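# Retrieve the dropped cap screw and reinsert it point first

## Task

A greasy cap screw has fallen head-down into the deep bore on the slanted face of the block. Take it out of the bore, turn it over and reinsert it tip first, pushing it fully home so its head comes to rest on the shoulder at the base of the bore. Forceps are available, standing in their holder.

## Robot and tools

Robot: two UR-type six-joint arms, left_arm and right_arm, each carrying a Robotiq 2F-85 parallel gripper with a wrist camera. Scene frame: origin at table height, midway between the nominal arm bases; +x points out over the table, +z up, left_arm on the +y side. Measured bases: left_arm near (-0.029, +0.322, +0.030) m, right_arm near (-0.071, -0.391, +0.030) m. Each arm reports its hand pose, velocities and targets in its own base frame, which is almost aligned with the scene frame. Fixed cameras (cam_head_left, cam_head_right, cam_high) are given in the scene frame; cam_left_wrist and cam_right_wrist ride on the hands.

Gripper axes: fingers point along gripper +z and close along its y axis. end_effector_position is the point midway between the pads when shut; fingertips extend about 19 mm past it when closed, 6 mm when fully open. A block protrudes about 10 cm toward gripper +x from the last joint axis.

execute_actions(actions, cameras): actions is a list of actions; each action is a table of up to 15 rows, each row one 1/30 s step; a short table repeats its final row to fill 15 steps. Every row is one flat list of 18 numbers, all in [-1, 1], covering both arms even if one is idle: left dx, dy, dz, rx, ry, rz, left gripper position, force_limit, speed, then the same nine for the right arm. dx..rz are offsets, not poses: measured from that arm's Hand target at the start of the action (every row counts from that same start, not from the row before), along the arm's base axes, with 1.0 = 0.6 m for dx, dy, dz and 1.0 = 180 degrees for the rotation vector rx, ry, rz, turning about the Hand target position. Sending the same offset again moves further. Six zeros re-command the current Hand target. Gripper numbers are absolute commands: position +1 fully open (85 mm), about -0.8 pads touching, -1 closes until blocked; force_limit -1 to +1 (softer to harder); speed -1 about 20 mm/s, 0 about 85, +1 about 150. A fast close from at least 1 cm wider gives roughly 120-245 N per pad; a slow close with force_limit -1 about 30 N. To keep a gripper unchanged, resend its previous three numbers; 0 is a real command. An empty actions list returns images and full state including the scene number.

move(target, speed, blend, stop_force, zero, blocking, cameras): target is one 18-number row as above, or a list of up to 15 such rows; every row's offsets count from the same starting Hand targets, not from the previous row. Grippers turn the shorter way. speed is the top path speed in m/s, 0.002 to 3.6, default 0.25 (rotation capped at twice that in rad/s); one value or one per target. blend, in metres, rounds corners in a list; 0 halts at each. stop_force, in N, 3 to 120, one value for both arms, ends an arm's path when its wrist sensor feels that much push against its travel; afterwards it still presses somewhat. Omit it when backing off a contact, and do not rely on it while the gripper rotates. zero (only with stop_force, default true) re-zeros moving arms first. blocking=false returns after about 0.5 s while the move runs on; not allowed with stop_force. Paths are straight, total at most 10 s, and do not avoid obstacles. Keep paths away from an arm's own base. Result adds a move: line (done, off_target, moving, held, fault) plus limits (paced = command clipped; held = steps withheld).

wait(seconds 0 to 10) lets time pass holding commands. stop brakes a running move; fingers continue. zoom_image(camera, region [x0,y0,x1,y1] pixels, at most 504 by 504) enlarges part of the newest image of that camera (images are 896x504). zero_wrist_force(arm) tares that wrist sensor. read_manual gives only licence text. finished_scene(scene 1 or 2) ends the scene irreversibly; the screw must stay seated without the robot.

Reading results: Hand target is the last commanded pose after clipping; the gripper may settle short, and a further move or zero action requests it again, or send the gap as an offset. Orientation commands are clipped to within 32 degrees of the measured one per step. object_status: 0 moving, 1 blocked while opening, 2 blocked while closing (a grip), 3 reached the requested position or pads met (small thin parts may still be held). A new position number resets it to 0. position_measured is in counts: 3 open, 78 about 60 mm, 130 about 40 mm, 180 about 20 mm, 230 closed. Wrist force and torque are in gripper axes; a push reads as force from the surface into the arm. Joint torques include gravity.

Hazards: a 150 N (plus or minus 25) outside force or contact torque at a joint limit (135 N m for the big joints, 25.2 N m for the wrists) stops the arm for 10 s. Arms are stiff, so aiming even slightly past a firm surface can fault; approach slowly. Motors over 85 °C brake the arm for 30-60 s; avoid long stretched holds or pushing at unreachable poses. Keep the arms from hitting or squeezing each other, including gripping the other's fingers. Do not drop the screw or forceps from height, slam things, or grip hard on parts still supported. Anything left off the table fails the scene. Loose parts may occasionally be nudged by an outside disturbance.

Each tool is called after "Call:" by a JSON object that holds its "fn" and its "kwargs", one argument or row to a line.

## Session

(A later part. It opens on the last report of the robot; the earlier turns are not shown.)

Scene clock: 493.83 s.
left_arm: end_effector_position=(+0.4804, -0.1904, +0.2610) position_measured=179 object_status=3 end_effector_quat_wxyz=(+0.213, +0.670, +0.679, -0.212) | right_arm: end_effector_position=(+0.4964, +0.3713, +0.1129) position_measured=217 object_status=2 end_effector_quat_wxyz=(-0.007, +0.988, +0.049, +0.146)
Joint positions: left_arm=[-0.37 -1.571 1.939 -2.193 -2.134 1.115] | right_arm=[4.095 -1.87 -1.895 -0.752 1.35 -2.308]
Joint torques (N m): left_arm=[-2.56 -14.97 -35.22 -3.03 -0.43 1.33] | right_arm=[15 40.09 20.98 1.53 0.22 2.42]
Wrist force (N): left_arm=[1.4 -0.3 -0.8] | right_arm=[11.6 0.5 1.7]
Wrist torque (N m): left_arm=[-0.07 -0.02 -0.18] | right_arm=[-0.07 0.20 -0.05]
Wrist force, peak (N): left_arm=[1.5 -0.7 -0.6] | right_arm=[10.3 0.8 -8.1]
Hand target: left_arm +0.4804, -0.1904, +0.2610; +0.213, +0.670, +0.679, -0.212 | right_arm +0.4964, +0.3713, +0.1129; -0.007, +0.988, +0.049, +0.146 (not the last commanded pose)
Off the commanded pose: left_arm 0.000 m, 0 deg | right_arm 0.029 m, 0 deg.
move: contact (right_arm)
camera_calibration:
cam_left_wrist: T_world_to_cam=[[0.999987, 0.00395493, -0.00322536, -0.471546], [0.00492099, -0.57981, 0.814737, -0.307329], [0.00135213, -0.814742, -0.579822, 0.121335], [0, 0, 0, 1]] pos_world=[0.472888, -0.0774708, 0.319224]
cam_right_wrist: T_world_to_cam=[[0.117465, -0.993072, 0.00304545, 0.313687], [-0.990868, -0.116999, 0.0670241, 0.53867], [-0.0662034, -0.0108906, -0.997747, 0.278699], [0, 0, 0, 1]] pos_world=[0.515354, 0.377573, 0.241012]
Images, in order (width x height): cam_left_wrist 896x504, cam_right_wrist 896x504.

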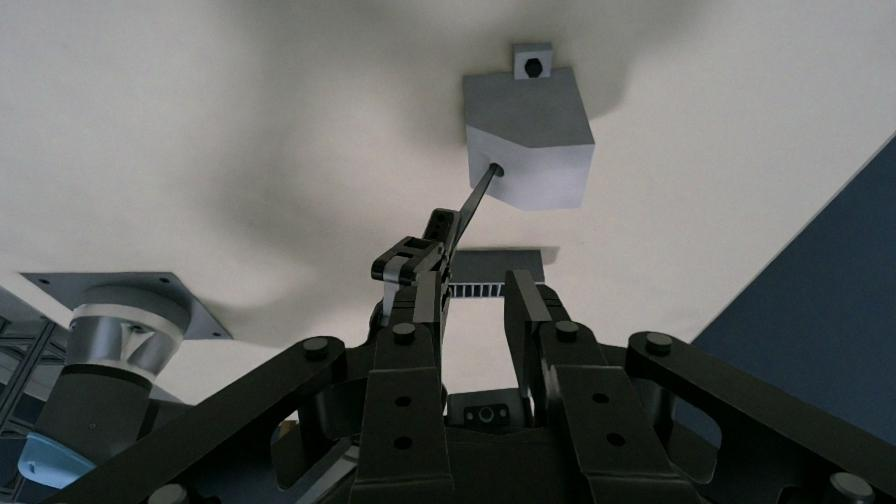

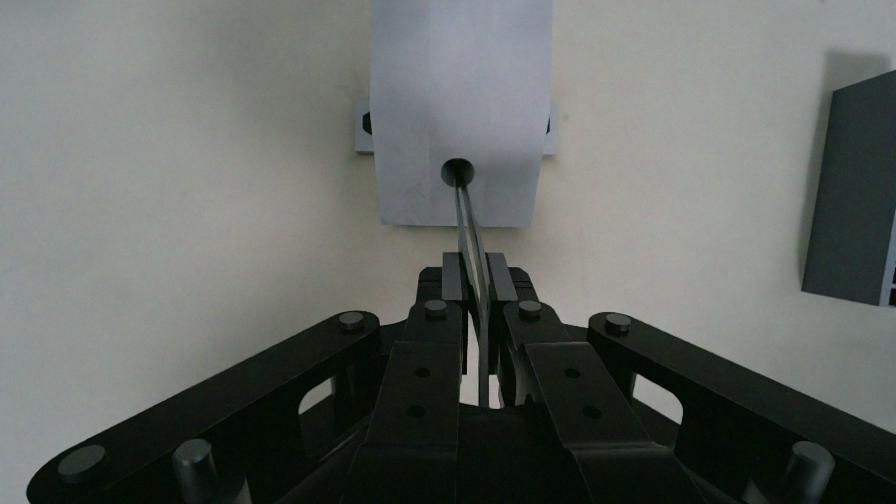

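Call:
{"fn": "move", "kwargs": {
  "target": [0,0,0,0,0,0,-0.4,-0.6,-0.3,0.0025,0.0002,0.0017,0,0,0,-0.95,0.2,-1],
  "speed": 0.02
}}

Call:
{"fn": "move", "kwargs": {
  "target": [0,0,0,0,0,0,-0.4,-0.6,-0.3,0.0285,0.0028,-0.041,0,0,0,-0.95,0.2,-1],
  "speed": 0.01,
  "stop_force": 12,
  "cameras": ["cam_right_wrist"]
}}

Call:
{"fn": "zoom_image", "kwargs": {
  "camera": "cam_right_wrist",
  "region": [410, 110, 510, 210]
}}

Scene clock: 499.73 s.
left_arm: end_effector_position=(+0.4804, -0.1904, +0.2610) position_measured=179 object_status=3 end_effector_quat_wxyz=(+0.213, +0.670, +0.679, -0.212) | right_arm: end_effector_position=(+0.4979, +0.3714, +0.1139) position_measured=217 object_status=2 end_effector_quat_wxyz=(-0.007, +0.988, +0.049, +0.146)
Joint positions: left_arm=[-0.37 -1.571 1.939 -2.193 -2.134 1.115] | right_arm=[4.092 -1.872 -1.89 -0.755 1.35 -2.311]
Joint torques (N m): left_arm=[-1.66 -15.28 -34.55 -2.91 -0.37 1.16] | right_arm=[-10.77 26.36 33.81 1.83 1.44 -2.07]
Wrist force (N): left_arm=[1.3 -0.4 -0.7] | right_arm=[0.5 0.2 -0.1]
Wrist torque (N m): left_arm=[-0.09 -0.01 -0.18] | right_arm=[0.01 -0.11 -0.06]
Wrist force, peak (N): left_arm=[1.5 -0.4 -1.1] | right_arm=[11.8 0.3 1.7]
Hand target: left_arm +0.4804, -0.1904, +0.2610; +0.213, +0.670, +0.679, -0.212 | right_arm +0.4979, +0.3714, +0.1139; -0.007, +0.988, +0.049, +0.146
Off the commanded pose: left_arm 0.000 m, 0 deg | right_arm 0.000 m, 0 deg.
move: done

Scene clock: 501.33 s.
left_arm: end_effector_position=(+0.4804, -0.1904, +0.2610) position_measured=179 object_status=3 end_effector_quat_wxyz=(+0.213, +0.670, +0.679, -0.212) | right_arm: end_effector_position=(+0.5005, +0.3717, +0.1102) position_measured=217 object_status=2 end_effector_quat_wxyz=(-0.007, +0.988, +0.049, +0.146)
Joint positions: left_arm=[-0.37 -1.571 1.939 -2.193 -2.134 1.115] | right_arm=[4.089 -1.881 -1.888 -0.746 1.351 -2.314]
Joint torques (N m): left_arm=[-2.91 -16.66 -34.99 -2.9 -0.3 1.33] | right_arm=[9.45 34.02 5.99 2.24 -3.34 2.64]
Wrist force (N): left_arm=[1.4 -0.5 -0.4] | right_arm=[-5.7 0.3 -15.9]
Wrist torque (N m): left_arm=[-0.11 -0.01 -0.18] | right_arm=[0.05 0.10 -0.10]
Wrist force, peak (N): left_arm=[1.6 -0.6 -0.7] | right_arm=[-10.2 0.9 -28.5]
Hand target: left_arm +0.4804, -0.1904, +0.2610; +0.213, +0.670, +0.679, -0.212 | right_arm +0.5005, +0.3717, +0.1102; -0.007, +0.988, +0.049, +0.146 (not the last commanded pose)
Off the commanded pose: left_arm 0.000 m, 0 deg | right_arm 0.026 m, 0 deg.
move: contact (right_arm)
camera_calibration:
cam_right_wrist: T_world_to_cam=[[0.117465, -0.993072, 0.00304545, 0.313622], [-0.990868, -0.116999, 0.0670241, 0.542854], [-0.0662034, -0.0108906, -0.997747, 0.276374], [0, 0, 0, 1]] pos_world=[0.519354, 0.377973, 0.238412]
Images, in order (width x height): cam_right_wrist 896x504.

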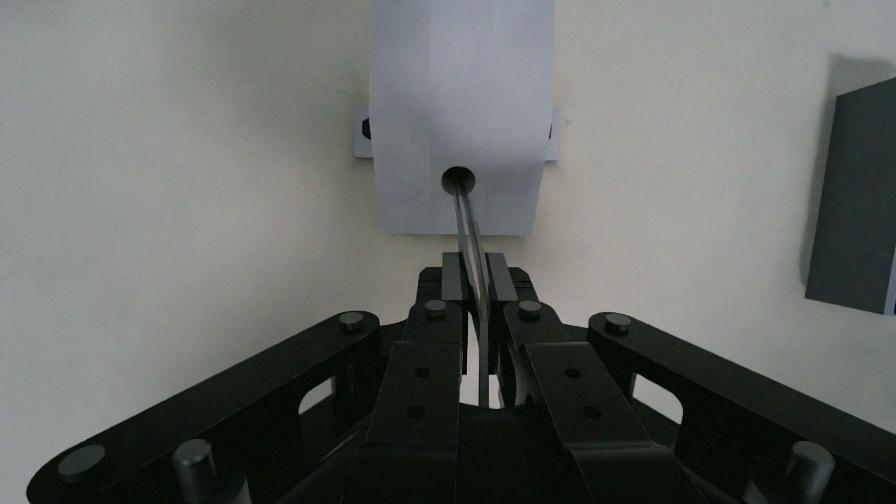

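Scaled by 5.040 from the camera's 896x504 image, which has a finer 1280x720 frame.

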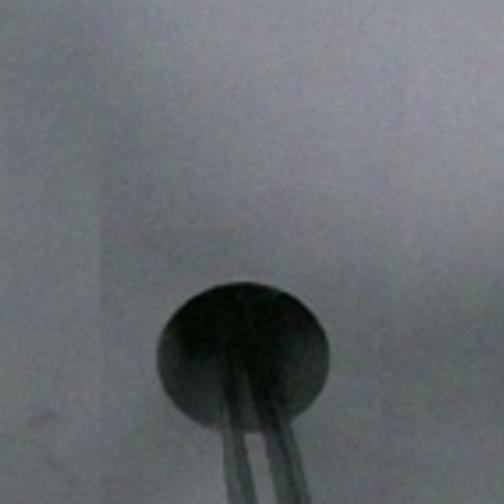

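Call:
{"fn": "move", "kwargs": {
  "target": [0,0,0,0,0,0,-0.4,-0.6,-0.3,-0.0045,-0.0004,-0.0032,0,0,0,-0.95,0.2,-1],
  "speed": 0.01
}}

Call:
{"fn": "move", "kwargs": {
  "target": [0,0,0,0,0,0,-0.4,-0.6,-0.3,0.0285,0.0028,-0.041,0,0,0,-0.95,0.2,-1],
  "speed": 0.01,
  "stop_force": 15,
  "cameras": ["cam_right_wrist"]
}}

Scene clock: 504.90 s.
left_arm: end_effector_position=(+0.4804, -0.1904, +0.2610) position_measured=179 object_status=3 end_effector_quat_wxyz=(+0.213, +0.670, +0.679, -0.212) | right_arm: end_effector_position=(+0.4977, +0.3715, +0.1083) position_measured=217 object_status=2 end_effector_quat_wxyz=(-0.007, +0.988, +0.049, +0.146)
Joint positions: left_arm=[-0.37 -1.571 1.939 -2.193 -2.134 1.115] | right_arm=[4.093 -1.879 -1.897 -0.74 1.35 -2.31]
Joint torques (N m): left_arm=[-2.2 -16.33 -35 -2.79 -0.55 1.09] | right_arm=[7.03 22.63 6.26 -0.89 0.38 1.85]
Wrist force (N): left_arm=[1.4 -0.5 -0.8] | right_arm=[9.3 0.9 -23.2]
Wrist torque (N m): left_arm=[-0.11 -0.02 -0.18] | right_arm=[0.10 0.75 -0.09]
Wrist force, peak (N): left_arm=[1.5 -0.4 -0.8] | right_arm=[9.2 0.6 -23.6]
Hand target: left_arm +0.4804, -0.1904, +0.2610; +0.213, +0.670, +0.679, -0.212 | right_arm +0.4978, +0.3714, +0.1083; -0.007, +0.988, +0.049, +0.146
Off the commanded pose: left_arm 0.000 m, 0 deg | right_arm 0.000 m, 0 deg.
move: done

Scene clock: 506.00 s.
left_arm: end_effector_position=(+0.4804, -0.1904, +0.2610) position_measured=179 object_status=3 end_effector_quat_wxyz=(+0.213, +0.670, +0.679, -0.212) | right_arm: end_effector_position=(+0.4978, +0.3715, +0.1081) position_measured=217 object_status=2 end_effector_quat_wxyz=(-0.007, +0.988, +0.048, +0.146)
Joint positions: left_arm=[-0.37 -1.571 1.939 -2.193 -2.134 1.115] | right_arm=[4.093 -1.88 -1.897 -0.74 1.35 -2.31]
Joint torques (N m): left_arm=[-3.23 -16.57 -36.05 -3.1 -0.53 1.11] | right_arm=[8.93 19.95 -7.19 -1.62 1.12 2.45]
Wrist force (N): left_arm=[1.2 -0.4 -0.6] | right_arm=[4.5 1.6 -38.1]
Wrist torque (N m): left_arm=[-0.09 0.01 -0.18] | right_arm=[0.14 1.01 -0.09]
Wrist force, peak (N): left_arm=[1.5 -0.3 -0.9] | right_arm=[-3.7 2.3 -56.1]
Hand target: left_arm +0.4804, -0.1904, +0.2610; +0.213, +0.670, +0.679, -0.212 | right_arm +0.4978, +0.3715, +0.1081; -0.007, +0.988, +0.048, +0.146 (not the last commanded pose)
Off the commanded pose: left_arm 0.000 m, 0 deg | right_arm 0.030 m, 0 deg.
move: contact (right_arm)
camera_calibration:
cam_right_wrist: T_world_to_cam=[[0.117367, -0.993084, 0.00305199, 0.31379], [-0.990879, -0.1169, 0.0670239, 0.540371], [-0.0662036, -0.0108905, -0.997747, 0.274005], [0, 0, 0, 1]] pos_world=[0.516754, 0.377773, 0.236212]
Images, in order (width x height): cam_right_wrist 896x504.

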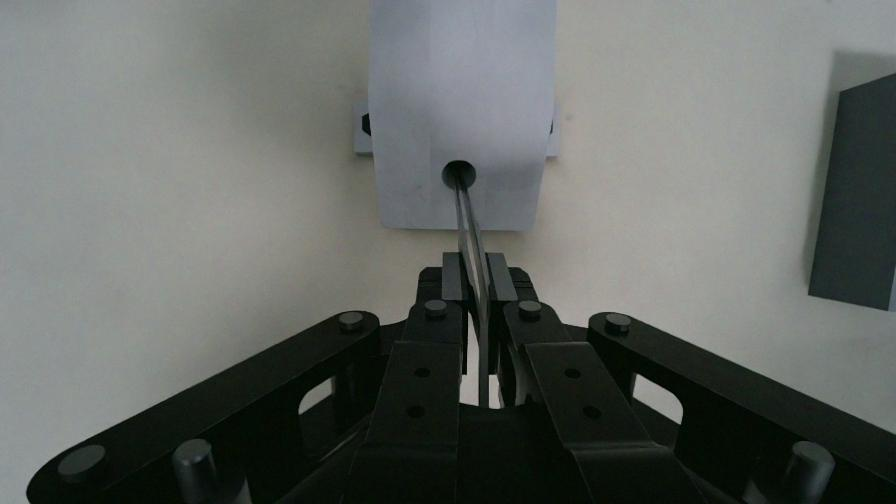

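Call:
{"fn": "move", "kwargs": {
  "target": [0,0,0,0,0,0,-0.4,-0.6,-0.3,-0.0494,-0.0055,0.0703,0,0,0,-0.95,0.2,-1],
  "speed": 0.05,
  "cameras": ["cam_right_wrist","cam_left_wrist"]
}}

Call:
{"fn": "zoom_image", "kwargs": {
  "camera": "cam_right_wrist",
  "region": [420, 80, 500, 160]
}}

Call:
{"fn": "zoom_image", "kwargs": {
  "camera": "cam_left_wrist",
  "region": [380, 120, 540, 280]
}}

Scene clock: 511.20 s.
left_arm: end_effector_position=(+0.4804, -0.1904, +0.2610) position_measured=179 object_status=3 end_effector_quat_wxyz=(+0.213, +0.670, +0.679, -0.212) | right_arm: end_effector_position=(+0.4680, +0.3682, +0.1502) position_measured=217 object_status=2 end_effector_quat_wxyz=(-0.007, +0.988, +0.048, +0.146) end_effector_velocity=(+0.001, +0.000, +0.000) end_effector_angular_velocity=(+0.000, -0.003, +0.003)
Joint positions: left_arm=[-0.37 -1.571 1.939 -2.193 -2.134 1.115] | right_arm=[4.136 -1.768 -1.913 -0.845 1.342 -2.267]
Joint velocities: left_arm=[within noise] | right_arm=[-0.001 -0.002 0 0.005 -0.002 -0.004]
Joint torques (N m): left_arm=[-1.69 -15.15 -35.91 -2.69 -0.8 1.35] | right_arm=[-12.34 21.74 17.31 4.53 -1.29 -2.62]
Wrist force (N): left_arm=[1.4 -0.5 -0.6] | right_arm=[1.0 0.5 0.2]
Wrist torque (N m): left_arm=[-0.11 -0.01 -0.19] | right_arm=[0.06 -0.20 -0.13]
Wrist force, peak (N): left_arm=[1.5 -0.7 -0.9] | right_arm=[4.7 1.7 -38.5]
Hand target: left_arm +0.4804, -0.1904, +0.2610; +0.213, +0.670, +0.679, -0.212 | right_arm +0.4681, +0.3682, +0.1502; -0.007, +0.988, +0.048, +0.146
Off the commanded pose: left_arm 0.000 m, 0 deg | right_arm 0.000 m, 0 deg.
move: done
camera_calibration:
cam_left_wrist: T_world_to_cam=[[0.999987, 0.00395493, -0.00322536, -0.471546], [0.00492099, -0.57981, 0.814737, -0.307329], [0.00135213, -0.814742, -0.579822, 0.121335], [0, 0, 0, 1]] pos_world=[0.472888, -0.0774708, 0.319224]
cam_right_wrist: T_world_to_cam=[[0.117268, -0.993096, 0.00305856, 0.313933], [-0.990891, -0.116801, 0.0670237, 0.507597], [-0.0662037, -0.0108904, -0.997747, 0.314101], [0, 0, 0, 1]] pos_world=[0.486953, 0.374474, 0.278412]
Images, in order (width x height): cam_left_wrist 896x504, cam_right_wrist 896x504.

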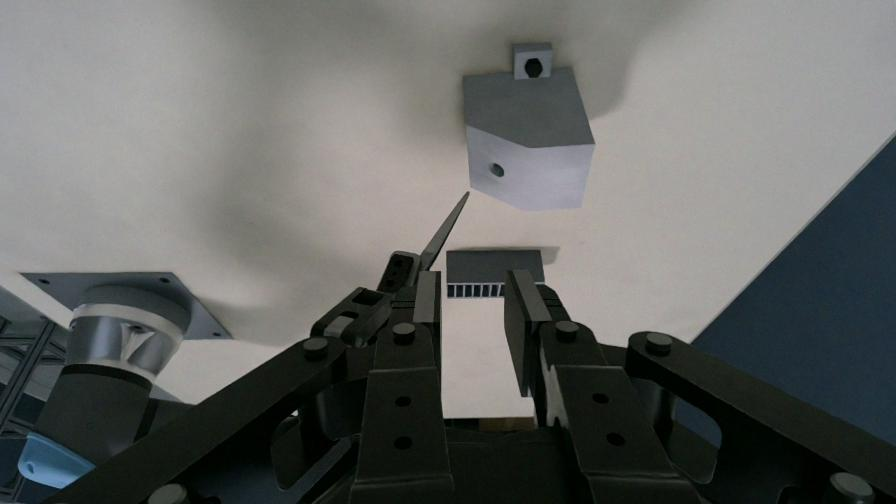

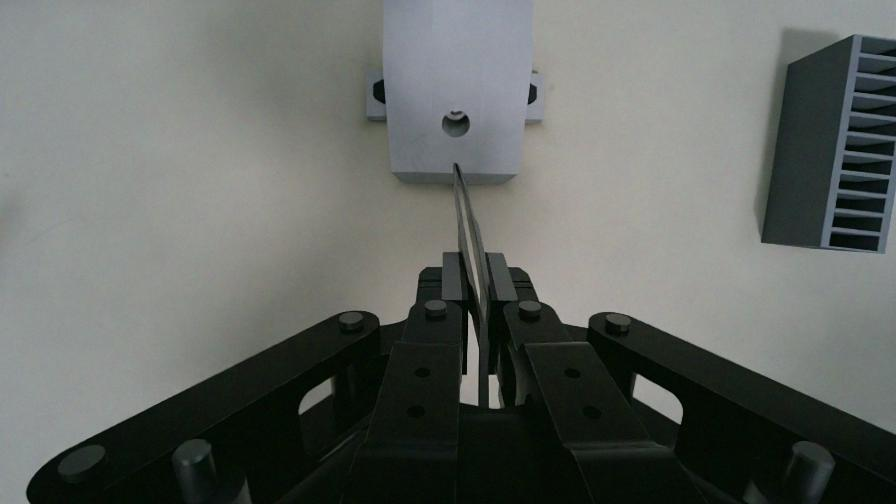

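Scaled by 6.300 from the camera's 896x504 image, which has a finer 1280x720 frame.

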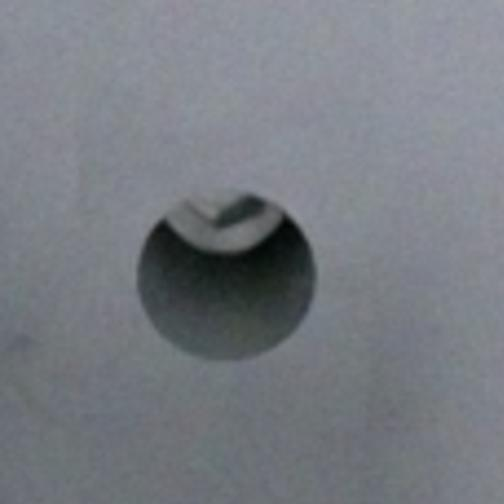

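Scaled by 3.150 from the camera's 896x504 image, which has a finer 1280x720 frame.

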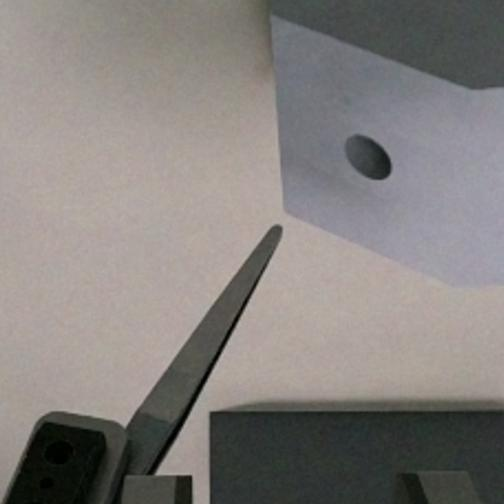

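Call:
{"fn": "move", "kwargs": {
  "target": [0,0,0,0,0,0,-0.4,-0.6,-0.3,-0.0143,-0.0008,0.003,0.0032,-0.0332,0,-0.95,0.2,-1],
  "speed": 0.06,
  "cameras": ["cam_right_wrist","cam_left_wrist"]
}}

Call:
{"fn": "zoom_image", "kwargs": {
  "camera": "cam_left_wrist",
  "region": [380, 120, 540, 280]
}}

Call:
{"fn": "zoom_image", "kwargs": {
  "camera": "cam_right_wrist",
  "region": [410, 100, 510, 200]
}}

Scene clock: 521.77 s.
left_arm: end_effector_position=(+0.4804, -0.1904, +0.2610) position_measured=179 object_status=3 end_effector_quat_wxyz=(+0.213, +0.670, +0.679, -0.212) | right_arm: end_effector_position=(+0.4594, +0.3677, +0.1520) position_measured=217 object_status=2 end_effector_quat_wxyz=(-0.009, +0.979, +0.048, +0.198) end_effector_velocity=(+0.000, +0.000, -0.001) end_effector_angular_velocity=(-0.003, +0.005, +0.002)
Joint positions: left_arm=[-0.37 -1.571 1.939 -2.193 -2.134 1.115] | right_arm=[4.19 -1.728 -2 -0.745 1.249 -2.23]
Joint velocities: left_arm=[within noise] | right_arm=[-0.002 -0.002 0.004 -0.006 0.004 -0.003]
Joint torques (N m): left_arm=[-2.15 -15.26 -34.77 -2.65 -0.85 1.16] | right_arm=[-12.25 18.74 39.04 1.31 1.35 -2.6]
Wrist force (N): left_arm=[1.3 -0.4 -0.8] | right_arm=[0.4 0.1 0.0]
Wrist torque (N m): left_arm=[-0.09 0.00 -0.18] | right_arm=[-0.01 -0.08 -0.13]
Wrist force, peak (N): left_arm=[1.7 -0.5 -0.7] | right_arm=[1.5 0.5 0.6]
Hand target: left_arm +0.4804, -0.1904, +0.2610; +0.213, +0.670, +0.679, -0.212 | right_arm +0.4596, +0.3677, +0.1520; -0.009, +0.979, +0.048, +0.198
Off the commanded pose: left_arm 0.000 m, 0 deg | right_arm 0.000 m, 0 deg.
move: done
camera_calibration:
cam_left_wrist: T_world_to_cam=[[0.999987, 0.00395493, -0.00322536, -0.471546], [0.00492099, -0.57981, 0.814737, -0.307329], [0.00135213, -0.814742, -0.579822, 0.121335], [0, 0, 0, 1]] pos_world=[0.472888, -0.0774708, 0.319224]
cam_right_wrist: T_world_to_cam=[[0.116899, -0.99313, 0.00523065, 0.31428], [-0.992417, -0.117013, -0.0376439, 0.515575], [0.0379973, -0.000790457, -0.999278, 0.263853], [0, 0, 0, 1]] pos_world=[0.4649, 0.372658, 0.281427]
Images, in order (width x height): cam_left_wrist 896x504, cam_right_wrist 896x504.

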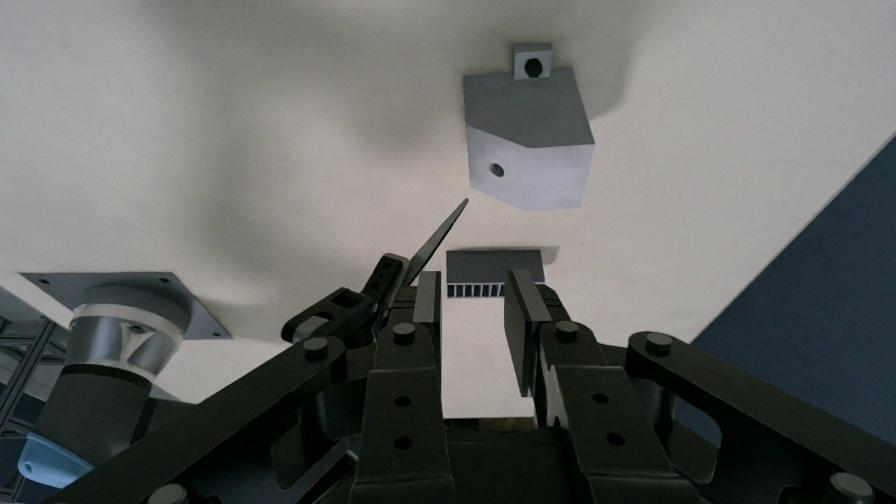

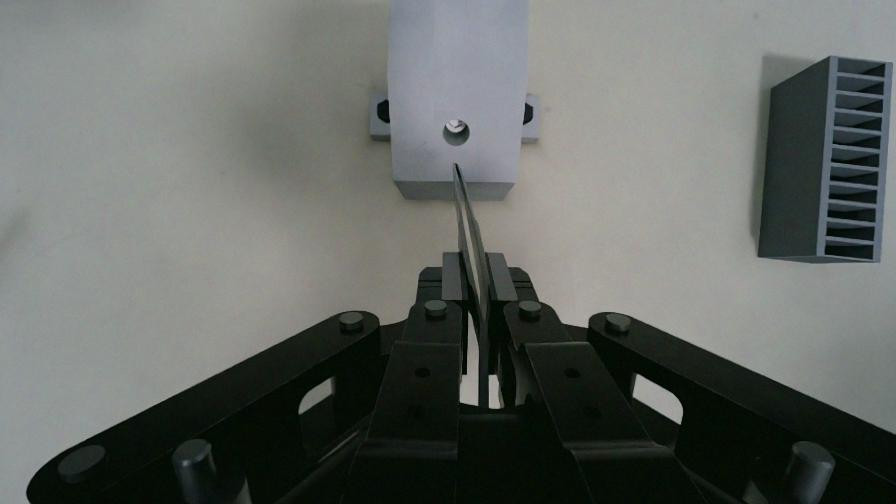

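Scaled by 3.150 from the camera's 896x504 image, which has a finer 1280x720 frame.

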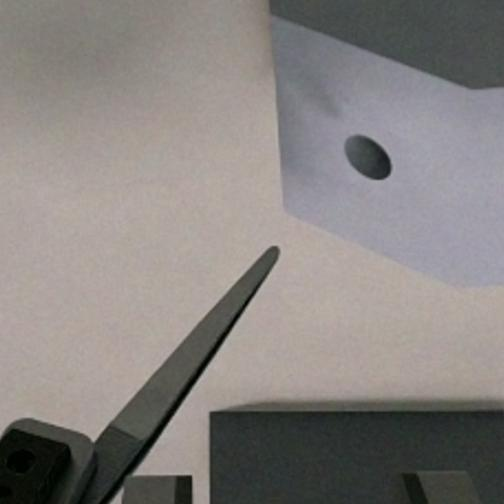

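Scaled by 5.040 from the camera's 896x504 image, which has a finer 1280x720 frame.

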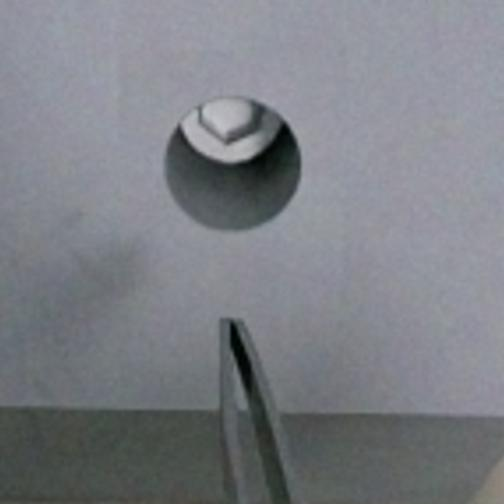

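Call:
{"fn": "move", "kwargs": {
  "target": [0,0,0,0,0,0,-0.4,-0.6,-0.3,0.0445,0.0043,-0.0692,0,0,0,-0.95,0.2,-1],
  "speed": 0.05,
  "stop_force": 5
}}

Call:
{"fn": "move", "kwargs": {
  "target": [0,0,0,0,0,0,-0.4,-0.6,-0.3,0.0476,0.0046,-0.0683,0,0,0,-0.95,0.2,-1],
  "speed": 0.01,
  "stop_force": 10,
  "cameras": ["cam_right_wrist","cam_left_wrist"]
}}

Call:
{"fn": "zoom_image", "kwargs": {
  "camera": "cam_right_wrist",
  "region": [410, 130, 510, 230]
}}

Call:
{"fn": "zoom_image", "kwargs": {
  "camera": "cam_left_wrist",
  "region": [420, 120, 540, 240]
}}

Scene clock: 530.30 s.
left_arm: end_effector_position=(+0.4804, -0.1904, +0.2610) position_measured=179 object_status=3 end_effector_quat_wxyz=(+0.213, +0.670, +0.679, -0.212) | right_arm: end_effector_position=(+0.4863, +0.3703, +0.1105) position_measured=217 object_status=2 end_effector_quat_wxyz=(-0.009, +0.979, +0.048, +0.198)
Joint positions: left_arm=[-0.37 -1.571 1.939 -2.193 -2.134 1.115] | right_arm=[4.147 -1.84 -1.992 -0.628 1.259 -2.274]
Joint torques (N m): left_arm=[-1.78 -15.65 -35.47 -2.75 -0.75 1.18] | right_arm=[11.96 38.99 9 3.86 -2.57 2.71]
Wrist force (N): left_arm=[1.3 -0.7 -0.7] | right_arm=[0.3 0.3 0.3]
Wrist torque (N m): left_arm=[-0.13 -0.01 -0.19] | right_arm=[0.01 -0.06 -0.08]
Wrist force, peak (N): left_arm=[1.6 -0.6 -1.0] | right_arm=[0.5 0.3 0.9]
Hand target: left_arm +0.4804, -0.1904, +0.2610; +0.213, +0.670, +0.679, -0.212 | right_arm +0.4863, +0.3703, +0.1105; -0.009, +0.979, +0.048, +0.198
Off the commanded pose: left_arm 0.000 m, 0 deg | right_arm 0.000 m, 0 deg.
move: done

Scene clock: 532.27 s.
left_arm: end_effector_position=(+0.4804, -0.1904, +0.2610) position_measured=179 object_status=3 end_effector_quat_wxyz=(+0.213, +0.670, +0.679, -0.212) | right_arm: end_effector_position=(+0.4911, +0.3707, +0.1036) position_measured=217 object_status=2 end_effector_quat_wxyz=(-0.009, +0.979, +0.048, +0.198)
Joint positions: left_arm=[-0.37 -1.571 1.939 -2.193 -2.134 1.115] | right_arm=[4.139 -1.86 -1.988 -0.609 1.261 -2.282]
Joint torques (N m): left_arm=[-3.54 -16.05 -34.53 -2.9 -0.79 1.51] | right_arm=[11.46 33.56 4.25 0.78 -1.93 2.59]
Wrist force (N): left_arm=[1.5 -0.4 -0.7] | right_arm=[3.3 -0.5 -10.1]
Wrist torque (N m): left_arm=[-0.09 -0.04 -0.18] | right_arm=[0.11 0.17 -0.07]
Wrist force, peak (N): left_arm=[1.5 -0.5 -1.0] | right_arm=[-3.0 2.1 -27.5]
Hand target: left_arm +0.4804, -0.1904, +0.2610; +0.213, +0.670, +0.679, -0.212 | right_arm +0.4911, +0.3707, +0.1036; -0.009, +0.979, +0.048, +0.198 (not the last commanded pose)
Off the commanded pose: left_arm 0.000 m, 0 deg | right_arm 0.042 m, 0 deg.
move: contact (right_arm)
camera_calibration:
cam_left_wrist: T_world_to_cam=[[0.999987, 0.00395493, -0.00322536, -0.471546], [0.00492099, -0.57981, 0.814737, -0.307329], [0.00135213, -0.814742, -0.579822, 0.121335], [0, 0, 0, 1]] pos_world=[0.472888, -0.0774708, 0.319224]
cam_right_wrist: T_world_to_cam=[[0.116898, -0.99313, 0.00524234, 0.313904], [-0.992413, -0.117013, -0.0377431, 0.545596], [0.0380972, -0.00079046, -0.999274, 0.214235], [0, 0, 0, 1]] pos_world=[0.4966, 0.375758, 0.233027]
Images, in order (width x height): cam_left_wrist 896x504, cam_right_wrist 896x504.

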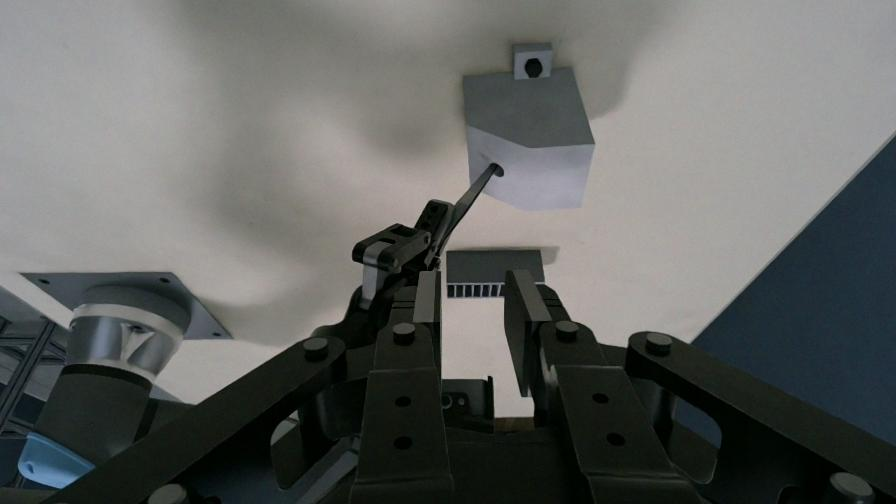

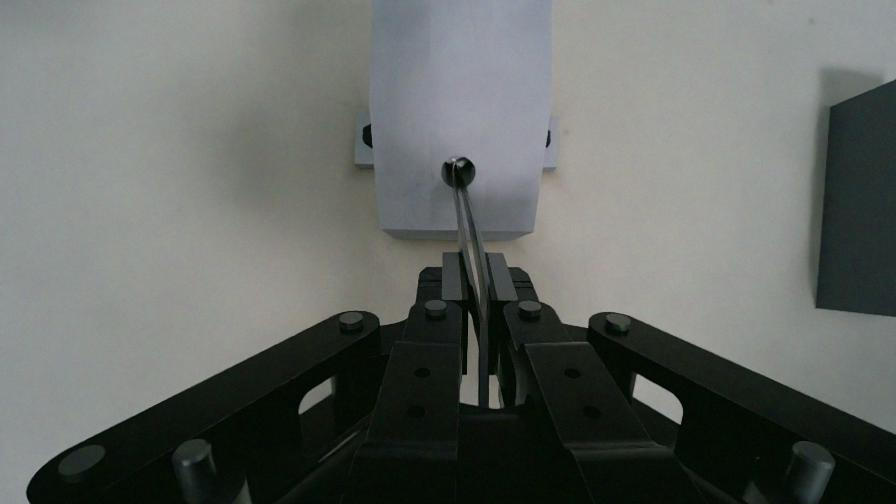

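Scaled by 5.040 from the camera's 896x504 image, which has a finer 1280x720 frame.

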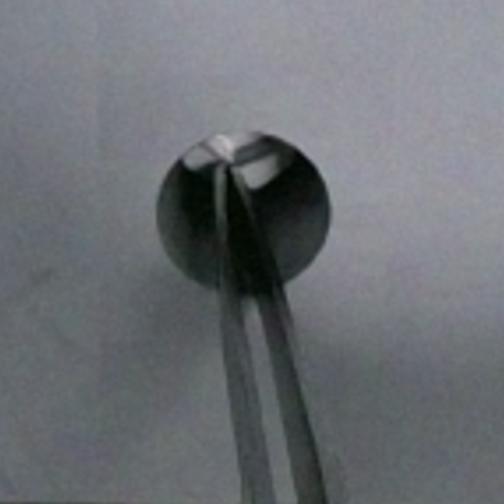

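Scaled by 4.200 from the camera's 896x504 image, which has a finer 1280x720 frame.

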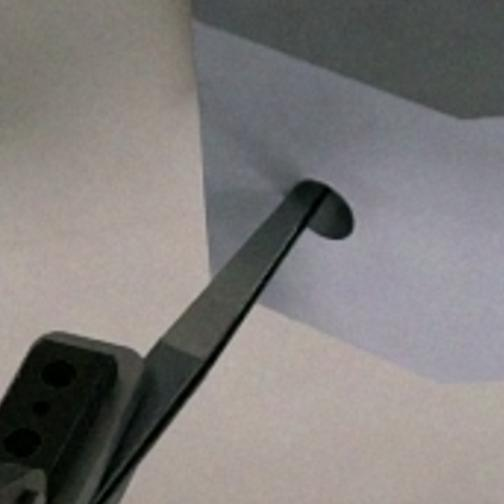

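Call:
{"fn": "move", "kwargs": {
  "target": [0,0,0,0,0,0,-0.4,-0.6,-0.3,-0.0048,-0.0005,0.0068,0,0,0,-0.95,0.2,-1],
  "speed": 0.03
}}

Call:
{"fn": "move", "kwargs": {
  "target": [0,0,0,0,0,0,-0.4,-0.6,-0.3,0.0052,0.0005,0.0036,0,0,0,-0.95,0.2,-1],
  "speed": 0.03
}}

Call:
{"fn": "move", "kwargs": {
  "target": [0,0,0,0,0,0,-0.4,-0.6,-0.3,0.0238,0.0023,-0.0341,0,0,0,-0.95,0.2,-1],
  "speed": 0.006,
  "stop_force": 3,
  "cameras": ["cam_right_wrist"]
}}

Call:
{"fn": "zoom_image", "kwargs": {
  "camera": "cam_right_wrist",
  "region": [420, 140, 490, 210]
}}

Scene clock: 542.40 s.
left_arm: end_effector_position=(+0.4804, -0.1904, +0.2610) position_measured=179 object_status=3 end_effector_quat_wxyz=(+0.213, +0.670, +0.679, -0.212) | right_arm: end_effector_position=(+0.4882, +0.3704, +0.1077) position_measured=217 object_status=2 end_effector_quat_wxyz=(-0.009, +0.979, +0.048, +0.198)
Joint positions: left_arm=[-0.37 -1.571 1.939 -2.193 -2.134 1.115] | right_arm=[4.144 -1.848 -1.99 -0.62 1.26 -2.277]
Joint torques (N m): left_arm=[-1.92 -16.52 -34.05 -2.93 -0.75 1.54] | right_arm=[5.67 26.85 12.54 3.49 -2.37 1.62]
Wrist force (N): left_arm=[1.6 -0.5 -0.8] | right_arm=[0.8 0.1 0.3]
Wrist torque (N m): left_arm=[-0.11 -0.05 -0.18] | right_arm=[0.00 -0.03 -0.12]
Wrist force, peak (N): left_arm=[1.7 -0.3 -0.7] | right_arm=[3.5 -0.5 -10.2]
Hand target: left_arm +0.4804, -0.1904, +0.2610; +0.213, +0.670, +0.679, -0.212 | right_arm +0.4883, +0.3704, +0.1076; -0.009, +0.979, +0.048, +0.198
Off the commanded pose: left_arm 0.000 m, 0 deg | right_arm 0.000 m, 0 deg.
move: done

Scene clock: 543.10 s.
left_arm: end_effector_position=(+0.4804, -0.1904, +0.2610) position_measured=179 object_status=3 end_effector_quat_wxyz=(+0.213, +0.670, +0.679, -0.212) | right_arm: end_effector_position=(+0.4914, +0.3708, +0.1099) position_measured=217 object_status=2 end_effector_quat_wxyz=(-0.009, +0.979, +0.048, +0.198)
Joint positions: left_arm=[-0.37 -1.571 1.939 -2.193 -2.134 1.115] | right_arm=[4.139 -1.85 -1.981 -0.626 1.261 -2.283]
Joint torques (N m): left_arm=[-2.5 -16.5 -34.14 -2.96 -1.01 1.42] | right_arm=[-4.81 26.36 26.78 2.62 1.11 -1.54]
Wrist force (N): left_arm=[1.2 -0.3 -0.8] | right_arm=[0.1 0.1 0.1]
Wrist torque (N m): left_arm=[-0.08 0.02 -0.18] | right_arm=[-0.01 -0.03 -0.04]
Wrist force, peak (N): left_arm=[1.6 -0.5 -0.5] | right_arm=[1.1 0.3 0.3]
Hand target: left_arm +0.4804, -0.1904, +0.2610; +0.213, +0.670, +0.679, -0.212 | right_arm +0.4914, +0.3707, +0.1098; -0.009, +0.979, +0.048, +0.198
Off the commanded pose: left_arm 0.000 m, 0 deg | right_arm 0.000 m, 0 deg.
move: done

Scene clock: 545.93 s.
left_arm: end_effector_position=(+0.4804, -0.1904, +0.2610) position_measured=179 object_status=3 end_effector_quat_wxyz=(+0.213, +0.670, +0.679, -0.212) | right_arm: end_effector_position=(+0.4966, +0.3712, +0.1023) position_measured=217 object_status=2 end_effector_quat_wxyz=(-0.009, +0.979, +0.048, +0.198)
Joint positions: left_arm=[-0.37 -1.571 1.939 -2.193 -2.134 1.115] | right_arm=[4.131 -1.872 -1.977 -0.606 1.263 -2.29]
Joint torques (N m): left_arm=[-2.69 -15.67 -35 -2.9 -0.88 1.28] | right_arm=[9.71 37.61 7.5 1.33 -2.61 2.72]
Wrist force (N): left_arm=[1.3 -0.4 -0.9] | right_arm=[-1.0 0.1 -5.4]
Wrist torque (N m): left_arm=[-0.09 -0.01 -0.18] | right_arm=[0.00 0.07 -0.05]
Wrist force, peak (N): left_arm=[1.5 -0.7 -0.9] | right_arm=[-2.3 0.7 -11.9]
Hand target: left_arm +0.4804, -0.1904, +0.2610; +0.213, +0.670, +0.679, -0.212 | right_arm +0.4966, +0.3713, +0.1023; -0.009, +0.979, +0.048, +0.198 (not the last commanded pose)
Off the commanded pose: left_arm 0.000 m, 0 deg | right_arm 0.016 m, 0 deg.
move: contact (right_arm)
camera_calibration:
cam_right_wrist: T_world_to_cam=[[0.116902, -0.99313, 0.00514309, 0.313785], [-0.992412, -0.117013, -0.0377548, 0.55107], [0.0380972, -0.000690456, -0.999274, 0.212789], [0, 0, 0, 1]] pos_world=[0.5021, 0.376258, 0.231826]
Images, in order (width x height): cam_right_wrist 896x504.

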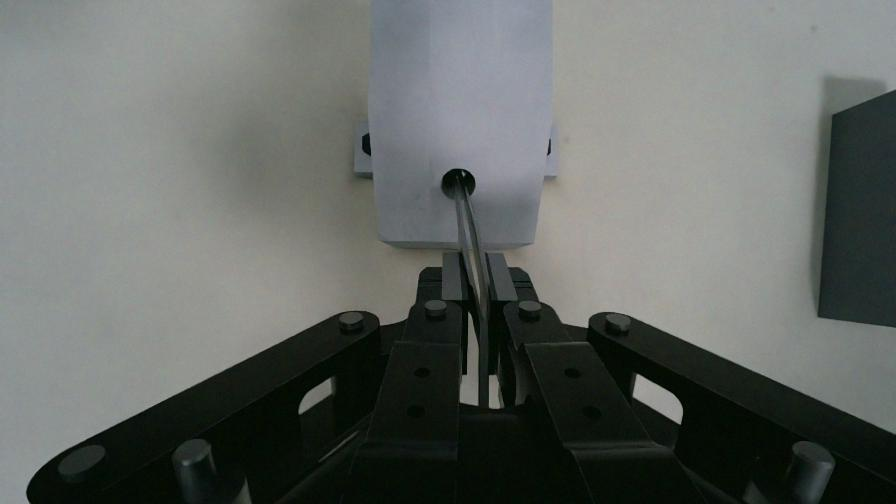

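Scaled by 7.200 from the camera's 896x504 image, which has a finer 1280x720 frame.

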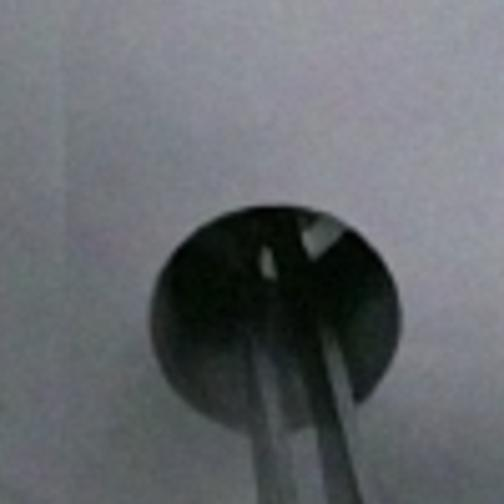

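Call:
{"fn": "move", "kwargs": {
  "target": [0,0,0,0,0,0,-0.4,-0.6,-0.3,-0.0009,-0.0001,0.0014,0,0,0,-0.95,0.2,-1],
  "speed": 0.01
}}

Call:
{"fn": "move", "kwargs": {
  "target": [0,0,0,0,0,0,-0.4,-0.6,-0.3,-0.0048,-0.0005,-0.0034,0,0,0,-0.95,0.2,-1],
  "speed": 0.01
}}

Call:
{"fn": "move", "kwargs": {
  "target": [0,0,0,0,0,0,-0.4,-0.6,-0.3,0.0238,0.0023,-0.0341,0,0,0,-0.95,0.2,-1],
  "speed": 0.006,
  "stop_force": 5,
  "cameras": ["cam_right_wrist"]
}}

Scene clock: 550.43 s.
left_arm: end_effector_position=(+0.4804, -0.1904, +0.2610) position_measured=179 object_status=3 end_effector_quat_wxyz=(+0.213, +0.670, +0.679, -0.212) | right_arm: end_effector_position=(+0.4960, +0.3712, +0.1032) position_measured=217 object_status=2 end_effector_quat_wxyz=(-0.009, +0.979, +0.048, +0.198)
Joint positions: left_arm=[-0.37 -1.571 1.939 -2.193 -2.134 1.115] | right_arm=[4.132 -1.869 -1.977 -0.609 1.263 -2.29]
Joint torques (N m): left_arm=[-1.55 -16.58 -34.23 -2.84 -1.06 1.28] | right_arm=[11.07 36.72 9.44 1.71 -2.62 2.44]
Wrist force (N): left_arm=[1.5 -0.5 -0.6] | right_arm=[0.1 0.2 0.3]
Wrist torque (N m): left_arm=[-0.10 -0.03 -0.19] | right_arm=[-0.02 -0.04 -0.13]
Wrist force, peak (N): left_arm=[1.7 -0.4 -0.6] | right_arm=[-0.8 0.4 -5.5]
Hand target: left_arm +0.4804, -0.1904, +0.2610; +0.213, +0.670, +0.679, -0.212 | right_arm +0.4961, +0.3712, +0.1032; -0.009, +0.979, +0.048, +0.198
Off the commanded pose: left_arm 0.000 m, 0 deg | right_arm 0.000 m, 0 deg.
move: done

Scene clock: 551.13 s.
left_arm: end_effector_position=(+0.4804, -0.1904, +0.2610) position_measured=179 object_status=3 end_effector_quat_wxyz=(+0.213, +0.670, +0.679, -0.212) | right_arm: end_effector_position=(+0.4930, +0.3709, +0.1010) position_measured=217 object_status=2 end_effector_quat_wxyz=(-0.009, +0.979, +0.048, +0.198)
Joint positions: left_arm=[-0.37 -1.571 1.939 -2.193 -2.134 1.115] | right_arm=[4.136 -1.868 -1.986 -0.603 1.262 -2.285]
Joint torques (N m): left_arm=[-3.12 -15.75 -35.07 -3.01 -0.84 1.48] | right_arm=[3.89 37.78 19.78 3.73 -1.29 1.86]
Wrist force (N): left_arm=[1.3 -0.4 -0.8] | right_arm=[1.7 -1.2 -0.4]
Wrist torque (N m): left_arm=[-0.09 -0.01 -0.18] | right_arm=[0.13 -0.01 -0.17]
Wrist force, peak (N): left_arm=[1.4 -0.5 -0.9] | right_arm=[13.8 1.0 -3.6]
Hand target: left_arm +0.4804, -0.1904, +0.2610; +0.213, +0.670, +0.679, -0.212 | right_arm +0.4932, +0.3709, +0.1011; -0.009, +0.979, +0.048, +0.198
Off the commanded pose: left_arm 0.000 m, 0 deg | right_arm 0.000 m, 0 deg.
move: done

Scene clock: 556.13 s.
left_arm: end_effector_position=(+0.4804, -0.1904, +0.2610) position_measured=179 object_status=3 end_effector_quat_wxyz=(+0.213, +0.670, +0.679, -0.212) | right_arm: end_effector_position=(+0.5057, +0.3721, +0.0832) position_measured=217 object_status=2 end_effector_quat_wxyz=(-0.009, +0.979, +0.048, +0.198)
Joint positions: left_arm=[-0.37 -1.571 1.939 -2.193 -2.134 1.115] | right_arm=[4.117 -1.92 -1.973 -0.558 1.267 -2.304]
Joint torques (N m): left_arm=[-2.91 -17.63 -33.04 -2.87 -0.87 1.22] | right_arm=[8.6 37.42 2.53 -0.29 -3.1 2.73]
Wrist force (N): left_arm=[1.2 -0.3 -0.6] | right_arm=[4.5 -6.1 -4.5]
Wrist torque (N m): left_arm=[-0.07 0.02 -0.18] | right_arm=[0.31 -0.02 -0.17]
Wrist force, peak (N): left_arm=[1.9 -0.4 -0.8] | right_arm=[0.1 -3.5 -16.1]
Hand target: left_arm +0.4804, -0.1904, +0.2610; +0.213, +0.670, +0.679, -0.212 | right_arm +0.5057, +0.3721, +0.0832; -0.009, +0.979, +0.048, +0.198 (not the last commanded pose)
Off the commanded pose: left_arm 0.000 m, 0 deg | right_arm 0.003 m, 0 deg.
move: contact (right_arm)
camera_calibration:
cam_right_wrist: T_world_to_cam=[[0.116902, -0.99313, 0.00514308, 0.313614], [-0.992412, -0.117013, -0.0377548, 0.55947], [0.0380972, -0.000690456, -0.999274, 0.193257], [0, 0, 0, 1]] pos_world=[0.5112, 0.377058, 0.212626]
Images, in order (width x height): cam_right_wrist 896x504.

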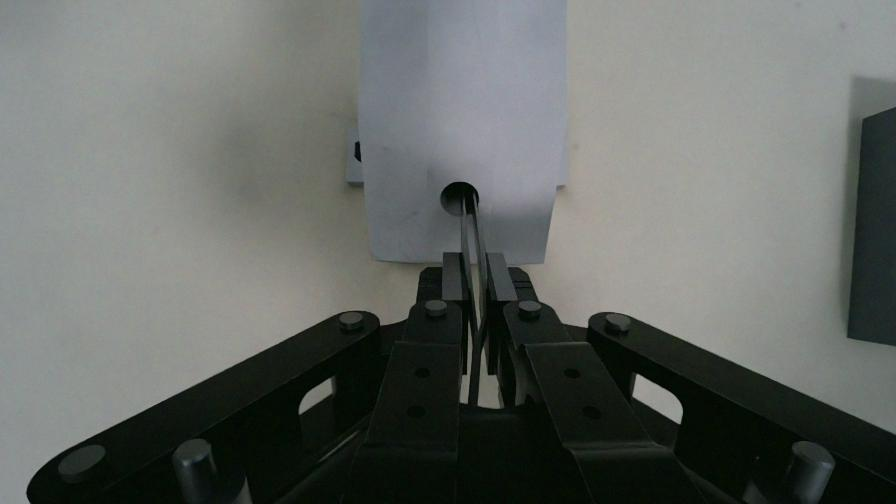

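Call:
{"fn": "move", "kwargs": {
  "target": [0,0,0,0,0,0,-0.4,-0.6,-0.3,-0.0038,-0.0004,0.0055,0,0,0,-0.95,0.2,-1],
  "speed": 0.03
}}

Call:
{"fn": "move", "kwargs": {
  "target": [0,0,0,0,0,0,-0.4,-0.6,-0.3,0.0124,0.0012,-0.0178,0,0,0,-0.95,0.2,-1],
  "speed": 0.008,
  "stop_force": 8
}}

Call:
{"fn": "move", "kwargs": {
  "target": [0,0,0,0,0,0,-0.4,-0.6,-0.3,-0.1046,-0.0101,0.15,0,0,0,-0.95,0.2,-1],
  "speed": 0.1
}}

Call:
{"fn": "move", "kwargs": {
  "target": [0,0,0,0,0,0,-0.4,-0.6,-0.3,-0.03,-0.4,0.15,0,0,0,-0.95,0.2,-1],
  "speed": 0.25
}}

Call:
{"fn": "move", "kwargs": {
  "target": [
    [-0.089,0,0,0.0874,0.0873,0.4904,-0.4,-0.6,-0.3,0,0,0,0,0,0,-0.95,0.2,-1],
    [-0.032,-0.241,-0.199,0.0874,0.0873,0.4904,-0.4,-0.6,-0.3,0,0,0,0,0,0,-0.95,0.2,-1]
  ],
  "speed": 0.3,
  "cameras": ["cam_left_wrist"]
}}

Call:
{"fn": "zoom_image", "kwargs": {
  "camera": "cam_left_wrist",
  "region": [440, 250, 500, 310]
}}

Scene clock: 564.03 s.
left_arm: end_effector_position=(+0.4804, -0.1904, +0.2610) position_measured=179 object_status=3 end_effector_quat_wxyz=(+0.213, +0.670, +0.679, -0.212) | right_arm: end_effector_position=(+0.5034, +0.3719, +0.0865) position_measured=217 object_status=2 end_effector_quat_wxyz=(-0.009, +0.979, +0.048, +0.198)
Joint positions: left_arm=[-0.37 -1.571 1.939 -2.193 -2.134 1.115] | right_arm=[4.121 -1.91 -1.976 -0.566 1.266 -2.301]
Joint torques (N m): left_arm=[-2.45 -17.42 -34.31 -2.9 -1.03 1.43] | right_arm=[4.31 29.91 10.44 2.41 -3 1.97]
Wrist force (N): left_arm=[1.3 -0.2 -0.9] | right_arm=[1.9 -4.1 0.8]
Wrist torque (N m): left_arm=[-0.07 -0.01 -0.18] | right_arm=[0.22 -0.13 -0.21]
Wrist force, peak (N): left_arm=[1.7 -0.7 -0.8] | right_arm=[7.3 -5.9 3.5]
Hand target: left_arm +0.4804, -0.1904, +0.2610; +0.213, +0.670, +0.679, -0.212 | right_arm +0.5034, +0.3719, +0.0865; -0.009, +0.979, +0.048, +0.198
Off the commanded pose: left_arm 0.000 m, 0 deg | right_arm 0.000 m, 0 deg.
move: done

Scene clock: 565.73 s.
left_arm: end_effector_position=(+0.4804, -0.1904, +0.2610) position_measured=179 object_status=3 end_effector_quat_wxyz=(+0.213, +0.670, +0.679, -0.212) | right_arm: end_effector_position=(+0.5058, +0.3721, +0.0832) position_measured=217 object_status=2 end_effector_quat_wxyz=(-0.009, +0.979, +0.048, +0.198)
Joint positions: left_arm=[-0.37 -1.571 1.939 -2.193 -2.134 1.115] | right_arm=[4.117 -1.92 -1.973 -0.557 1.267 -2.304]
Joint torques (N m): left_arm=[-2.99 -16.42 -35.62 -3.07 -1.66 1.41] | right_arm=[9.31 38.19 2.46 -0.43 -3.19 2.8]
Wrist force (N): left_arm=[1.4 -0.7 -0.6] | right_arm=[4.0 -6.3 -4.1]
Wrist torque (N m): left_arm=[-0.15 -0.02 -0.18] | right_arm=[0.31 -0.04 -0.18]
Wrist force, peak (N): left_arm=[1.5 -0.5 -0.8] | right_arm=[-3.4 -2.4 -21.9]
Hand target: left_arm +0.4804, -0.1904, +0.2610; +0.213, +0.670, +0.679, -0.212 | right_arm +0.5058, +0.3721, +0.0832; -0.009, +0.979, +0.048, +0.198 (not the last commanded pose)
Off the commanded pose: left_arm 0.000 m, 0 deg | right_arm 0.009 m, 0 deg.
move: contact (right_arm)

Scene clock: 567.30 s.
left_arm: end_effector_position=(+0.4804, -0.1904, +0.2610) position_measured=179 object_status=3 end_effector_quat_wxyz=(+0.213, +0.670, +0.679, -0.212) | right_arm: end_effector_position=(+0.4430, +0.3661, +0.1732) position_measured=217 object_status=2 end_effector_quat_wxyz=(-0.009, +0.979, +0.048, +0.198)
Joint positions: left_arm=[-0.37 -1.571 1.939 -2.193 -2.134 1.115] | right_arm=[4.218 -1.669 -2.003 -0.811 1.242 -2.202]
Joint torques (N m): left_arm=[-3.36 -16.36 -35.71 -2.96 -1.32 1.19] | right_arm=[-13.23 28.88 41.35 2.08 1.49 -2.45]
Wrist force (N): left_arm=[1.3 -0.4 -0.8] | right_arm=[0.9 0.2 0.3]
Wrist torque (N m): left_arm=[-0.09 -0.01 -0.18] | right_arm=[0.01 -0.16 -0.05]
Wrist force, peak (N): left_arm=[1.6 -0.8 -0.7] | right_arm=[6.1 -6.0 5.2]
Hand target: left_arm +0.4804, -0.1904, +0.2610; +0.213, +0.670, +0.679, -0.212 | right_arm +0.4430, +0.3661, +0.1732; -0.009, +0.979, +0.048, +0.198
Off the commanded pose: left_arm 0.000 m, 0 deg | right_arm 0.000 m, 0 deg.
move: done

Scene clock: 568.83 s.
left_arm: end_effector_position=(+0.4804, -0.1904, +0.2610) position_measured=179 object_status=3 end_effector_quat_wxyz=(+0.213, +0.670, +0.679, -0.212) | right_arm: end_effector_position=(+0.4250, +0.1261, +0.2631) position_measured=217 object_status=2 end_effector_quat_wxyz=(-0.009, +0.979, +0.048, +0.198)
Joint positions: left_arm=[-0.37 -1.571 1.939 -2.193 -2.134 1.115] | right_arm=[3.881 -1.192 -2.179 -1.016 1.336 -2.539]
Joint torques (N m): left_arm=[-1.88 -16.21 -33.72 -2.96 -1.23 1.08] | right_arm=[-8.77 16.68 44.14 2.69 -1.91 -2.06]
Wrist force (N): left_arm=[1.2 -0.5 -0.7] | right_arm=[1.0 0.5 0.1]
Wrist torque (N m): left_arm=[-0.11 0.00 -0.18] | right_arm=[0.04 -0.19 -0.11]
Wrist force, peak (N): left_arm=[1.5 -0.8 -0.7] | right_arm=[1.2 3.2 -1.2]
Hand target: left_arm +0.4804, -0.1904, +0.2610; +0.213, +0.670, +0.679, -0.212 | right_arm +0.4250, +0.1261, +0.2632; -0.009, +0.979, +0.048, +0.198
Off the commanded pose: left_arm 0.000 m, 0 deg | right_arm 0.000 m, 0 deg.
move: done

Scene clock: 572.90 s.
left_arm: end_effector_position=(+0.4612, -0.3349, +0.1416) position_measured=179 object_status=3 end_effector_quat_wxyz=(+0.130, +0.000, +0.991, +0.000) | right_arm: end_effector_position=(+0.4250, +0.1261, +0.2632) position_measured=217 object_status=2 end_effector_quat_wxyz=(-0.009, +0.979, +0.048, +0.198)
Joint positions: left_arm=[-0.964 -1.409 1.965 -2.279 -1.357 -0.947] | right_arm=[3.881 -1.192 -2.179 -1.017 1.336 -2.539]
Joint torques (N m): left_arm=[3.44 -23.37 -17.84 -4.69 -1.48 -0.97] | right_arm=[-12.67 15.67 44.23 1.45 1.27 -2.61]
Wrist force (N): left_arm=[0.7 -0.2 -0.5] | right_arm=[0.9 0.5 0.2]
Wrist torque (N m): left_arm=[-0.05 0.04 -0.20] | right_arm=[0.04 -0.17 -0.09]
Wrist force, peak (N): left_arm=[0.9 -2.7 1.8] | right_arm=[1.4 0.5 0.3]
Hand target: left_arm +0.4612, -0.3350, +0.1416; +0.130, +0.000, +0.991, +0.000 | right_arm +0.4250, +0.1261, +0.2632; -0.009, +0.979, +0.048, +0.198
Off the commanded pose: left_arm 0.000 m, 0 deg | right_arm 0.000 m, 0 deg.
move: done
camera_calibration:
cam_left_wrist: T_world_to_cam=[[0.0077605, 0.999963, -0.00364215, 0.339192], [0.824156, -0.00433331, 0.566346, -0.443753], [0.56631, -0.00739683, -0.824159, -0.0211208], [0, 0, 0, 1]] pos_world=[0.375051, -0.341259, 0.235146]
Images, in order (width x height): cam_left_wrist 896x504.

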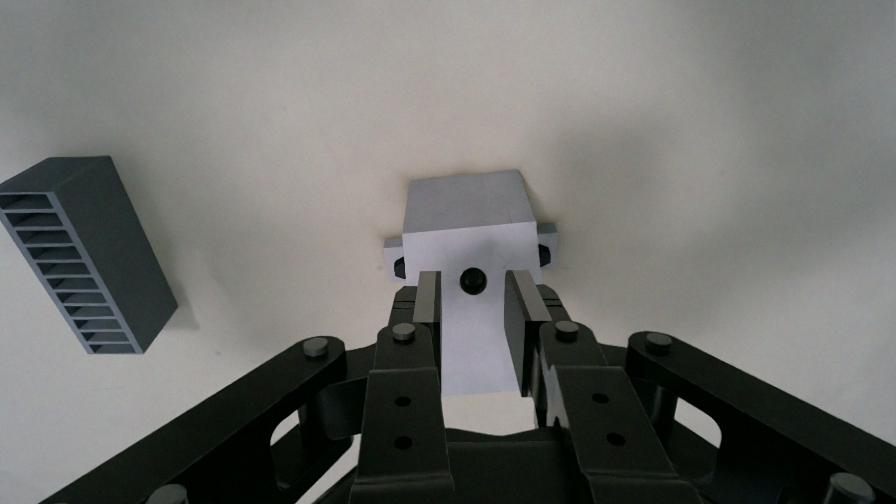

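Scaled by 8.400 from the camera's 896x504 image, which has a finer 1280x720 frame.

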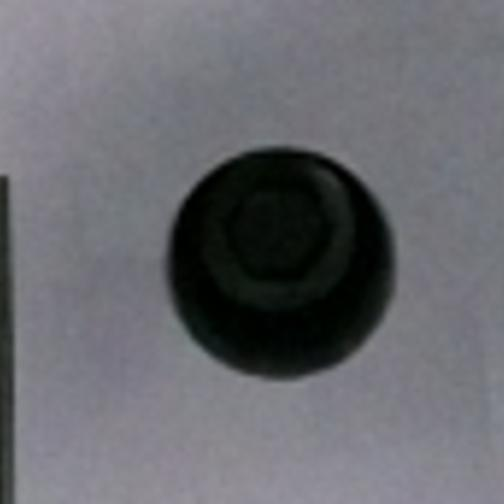

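Call:
{"fn": "finished_scene", "kwargs": {
  "scene": 2
}}

The scene is finished: the task was done.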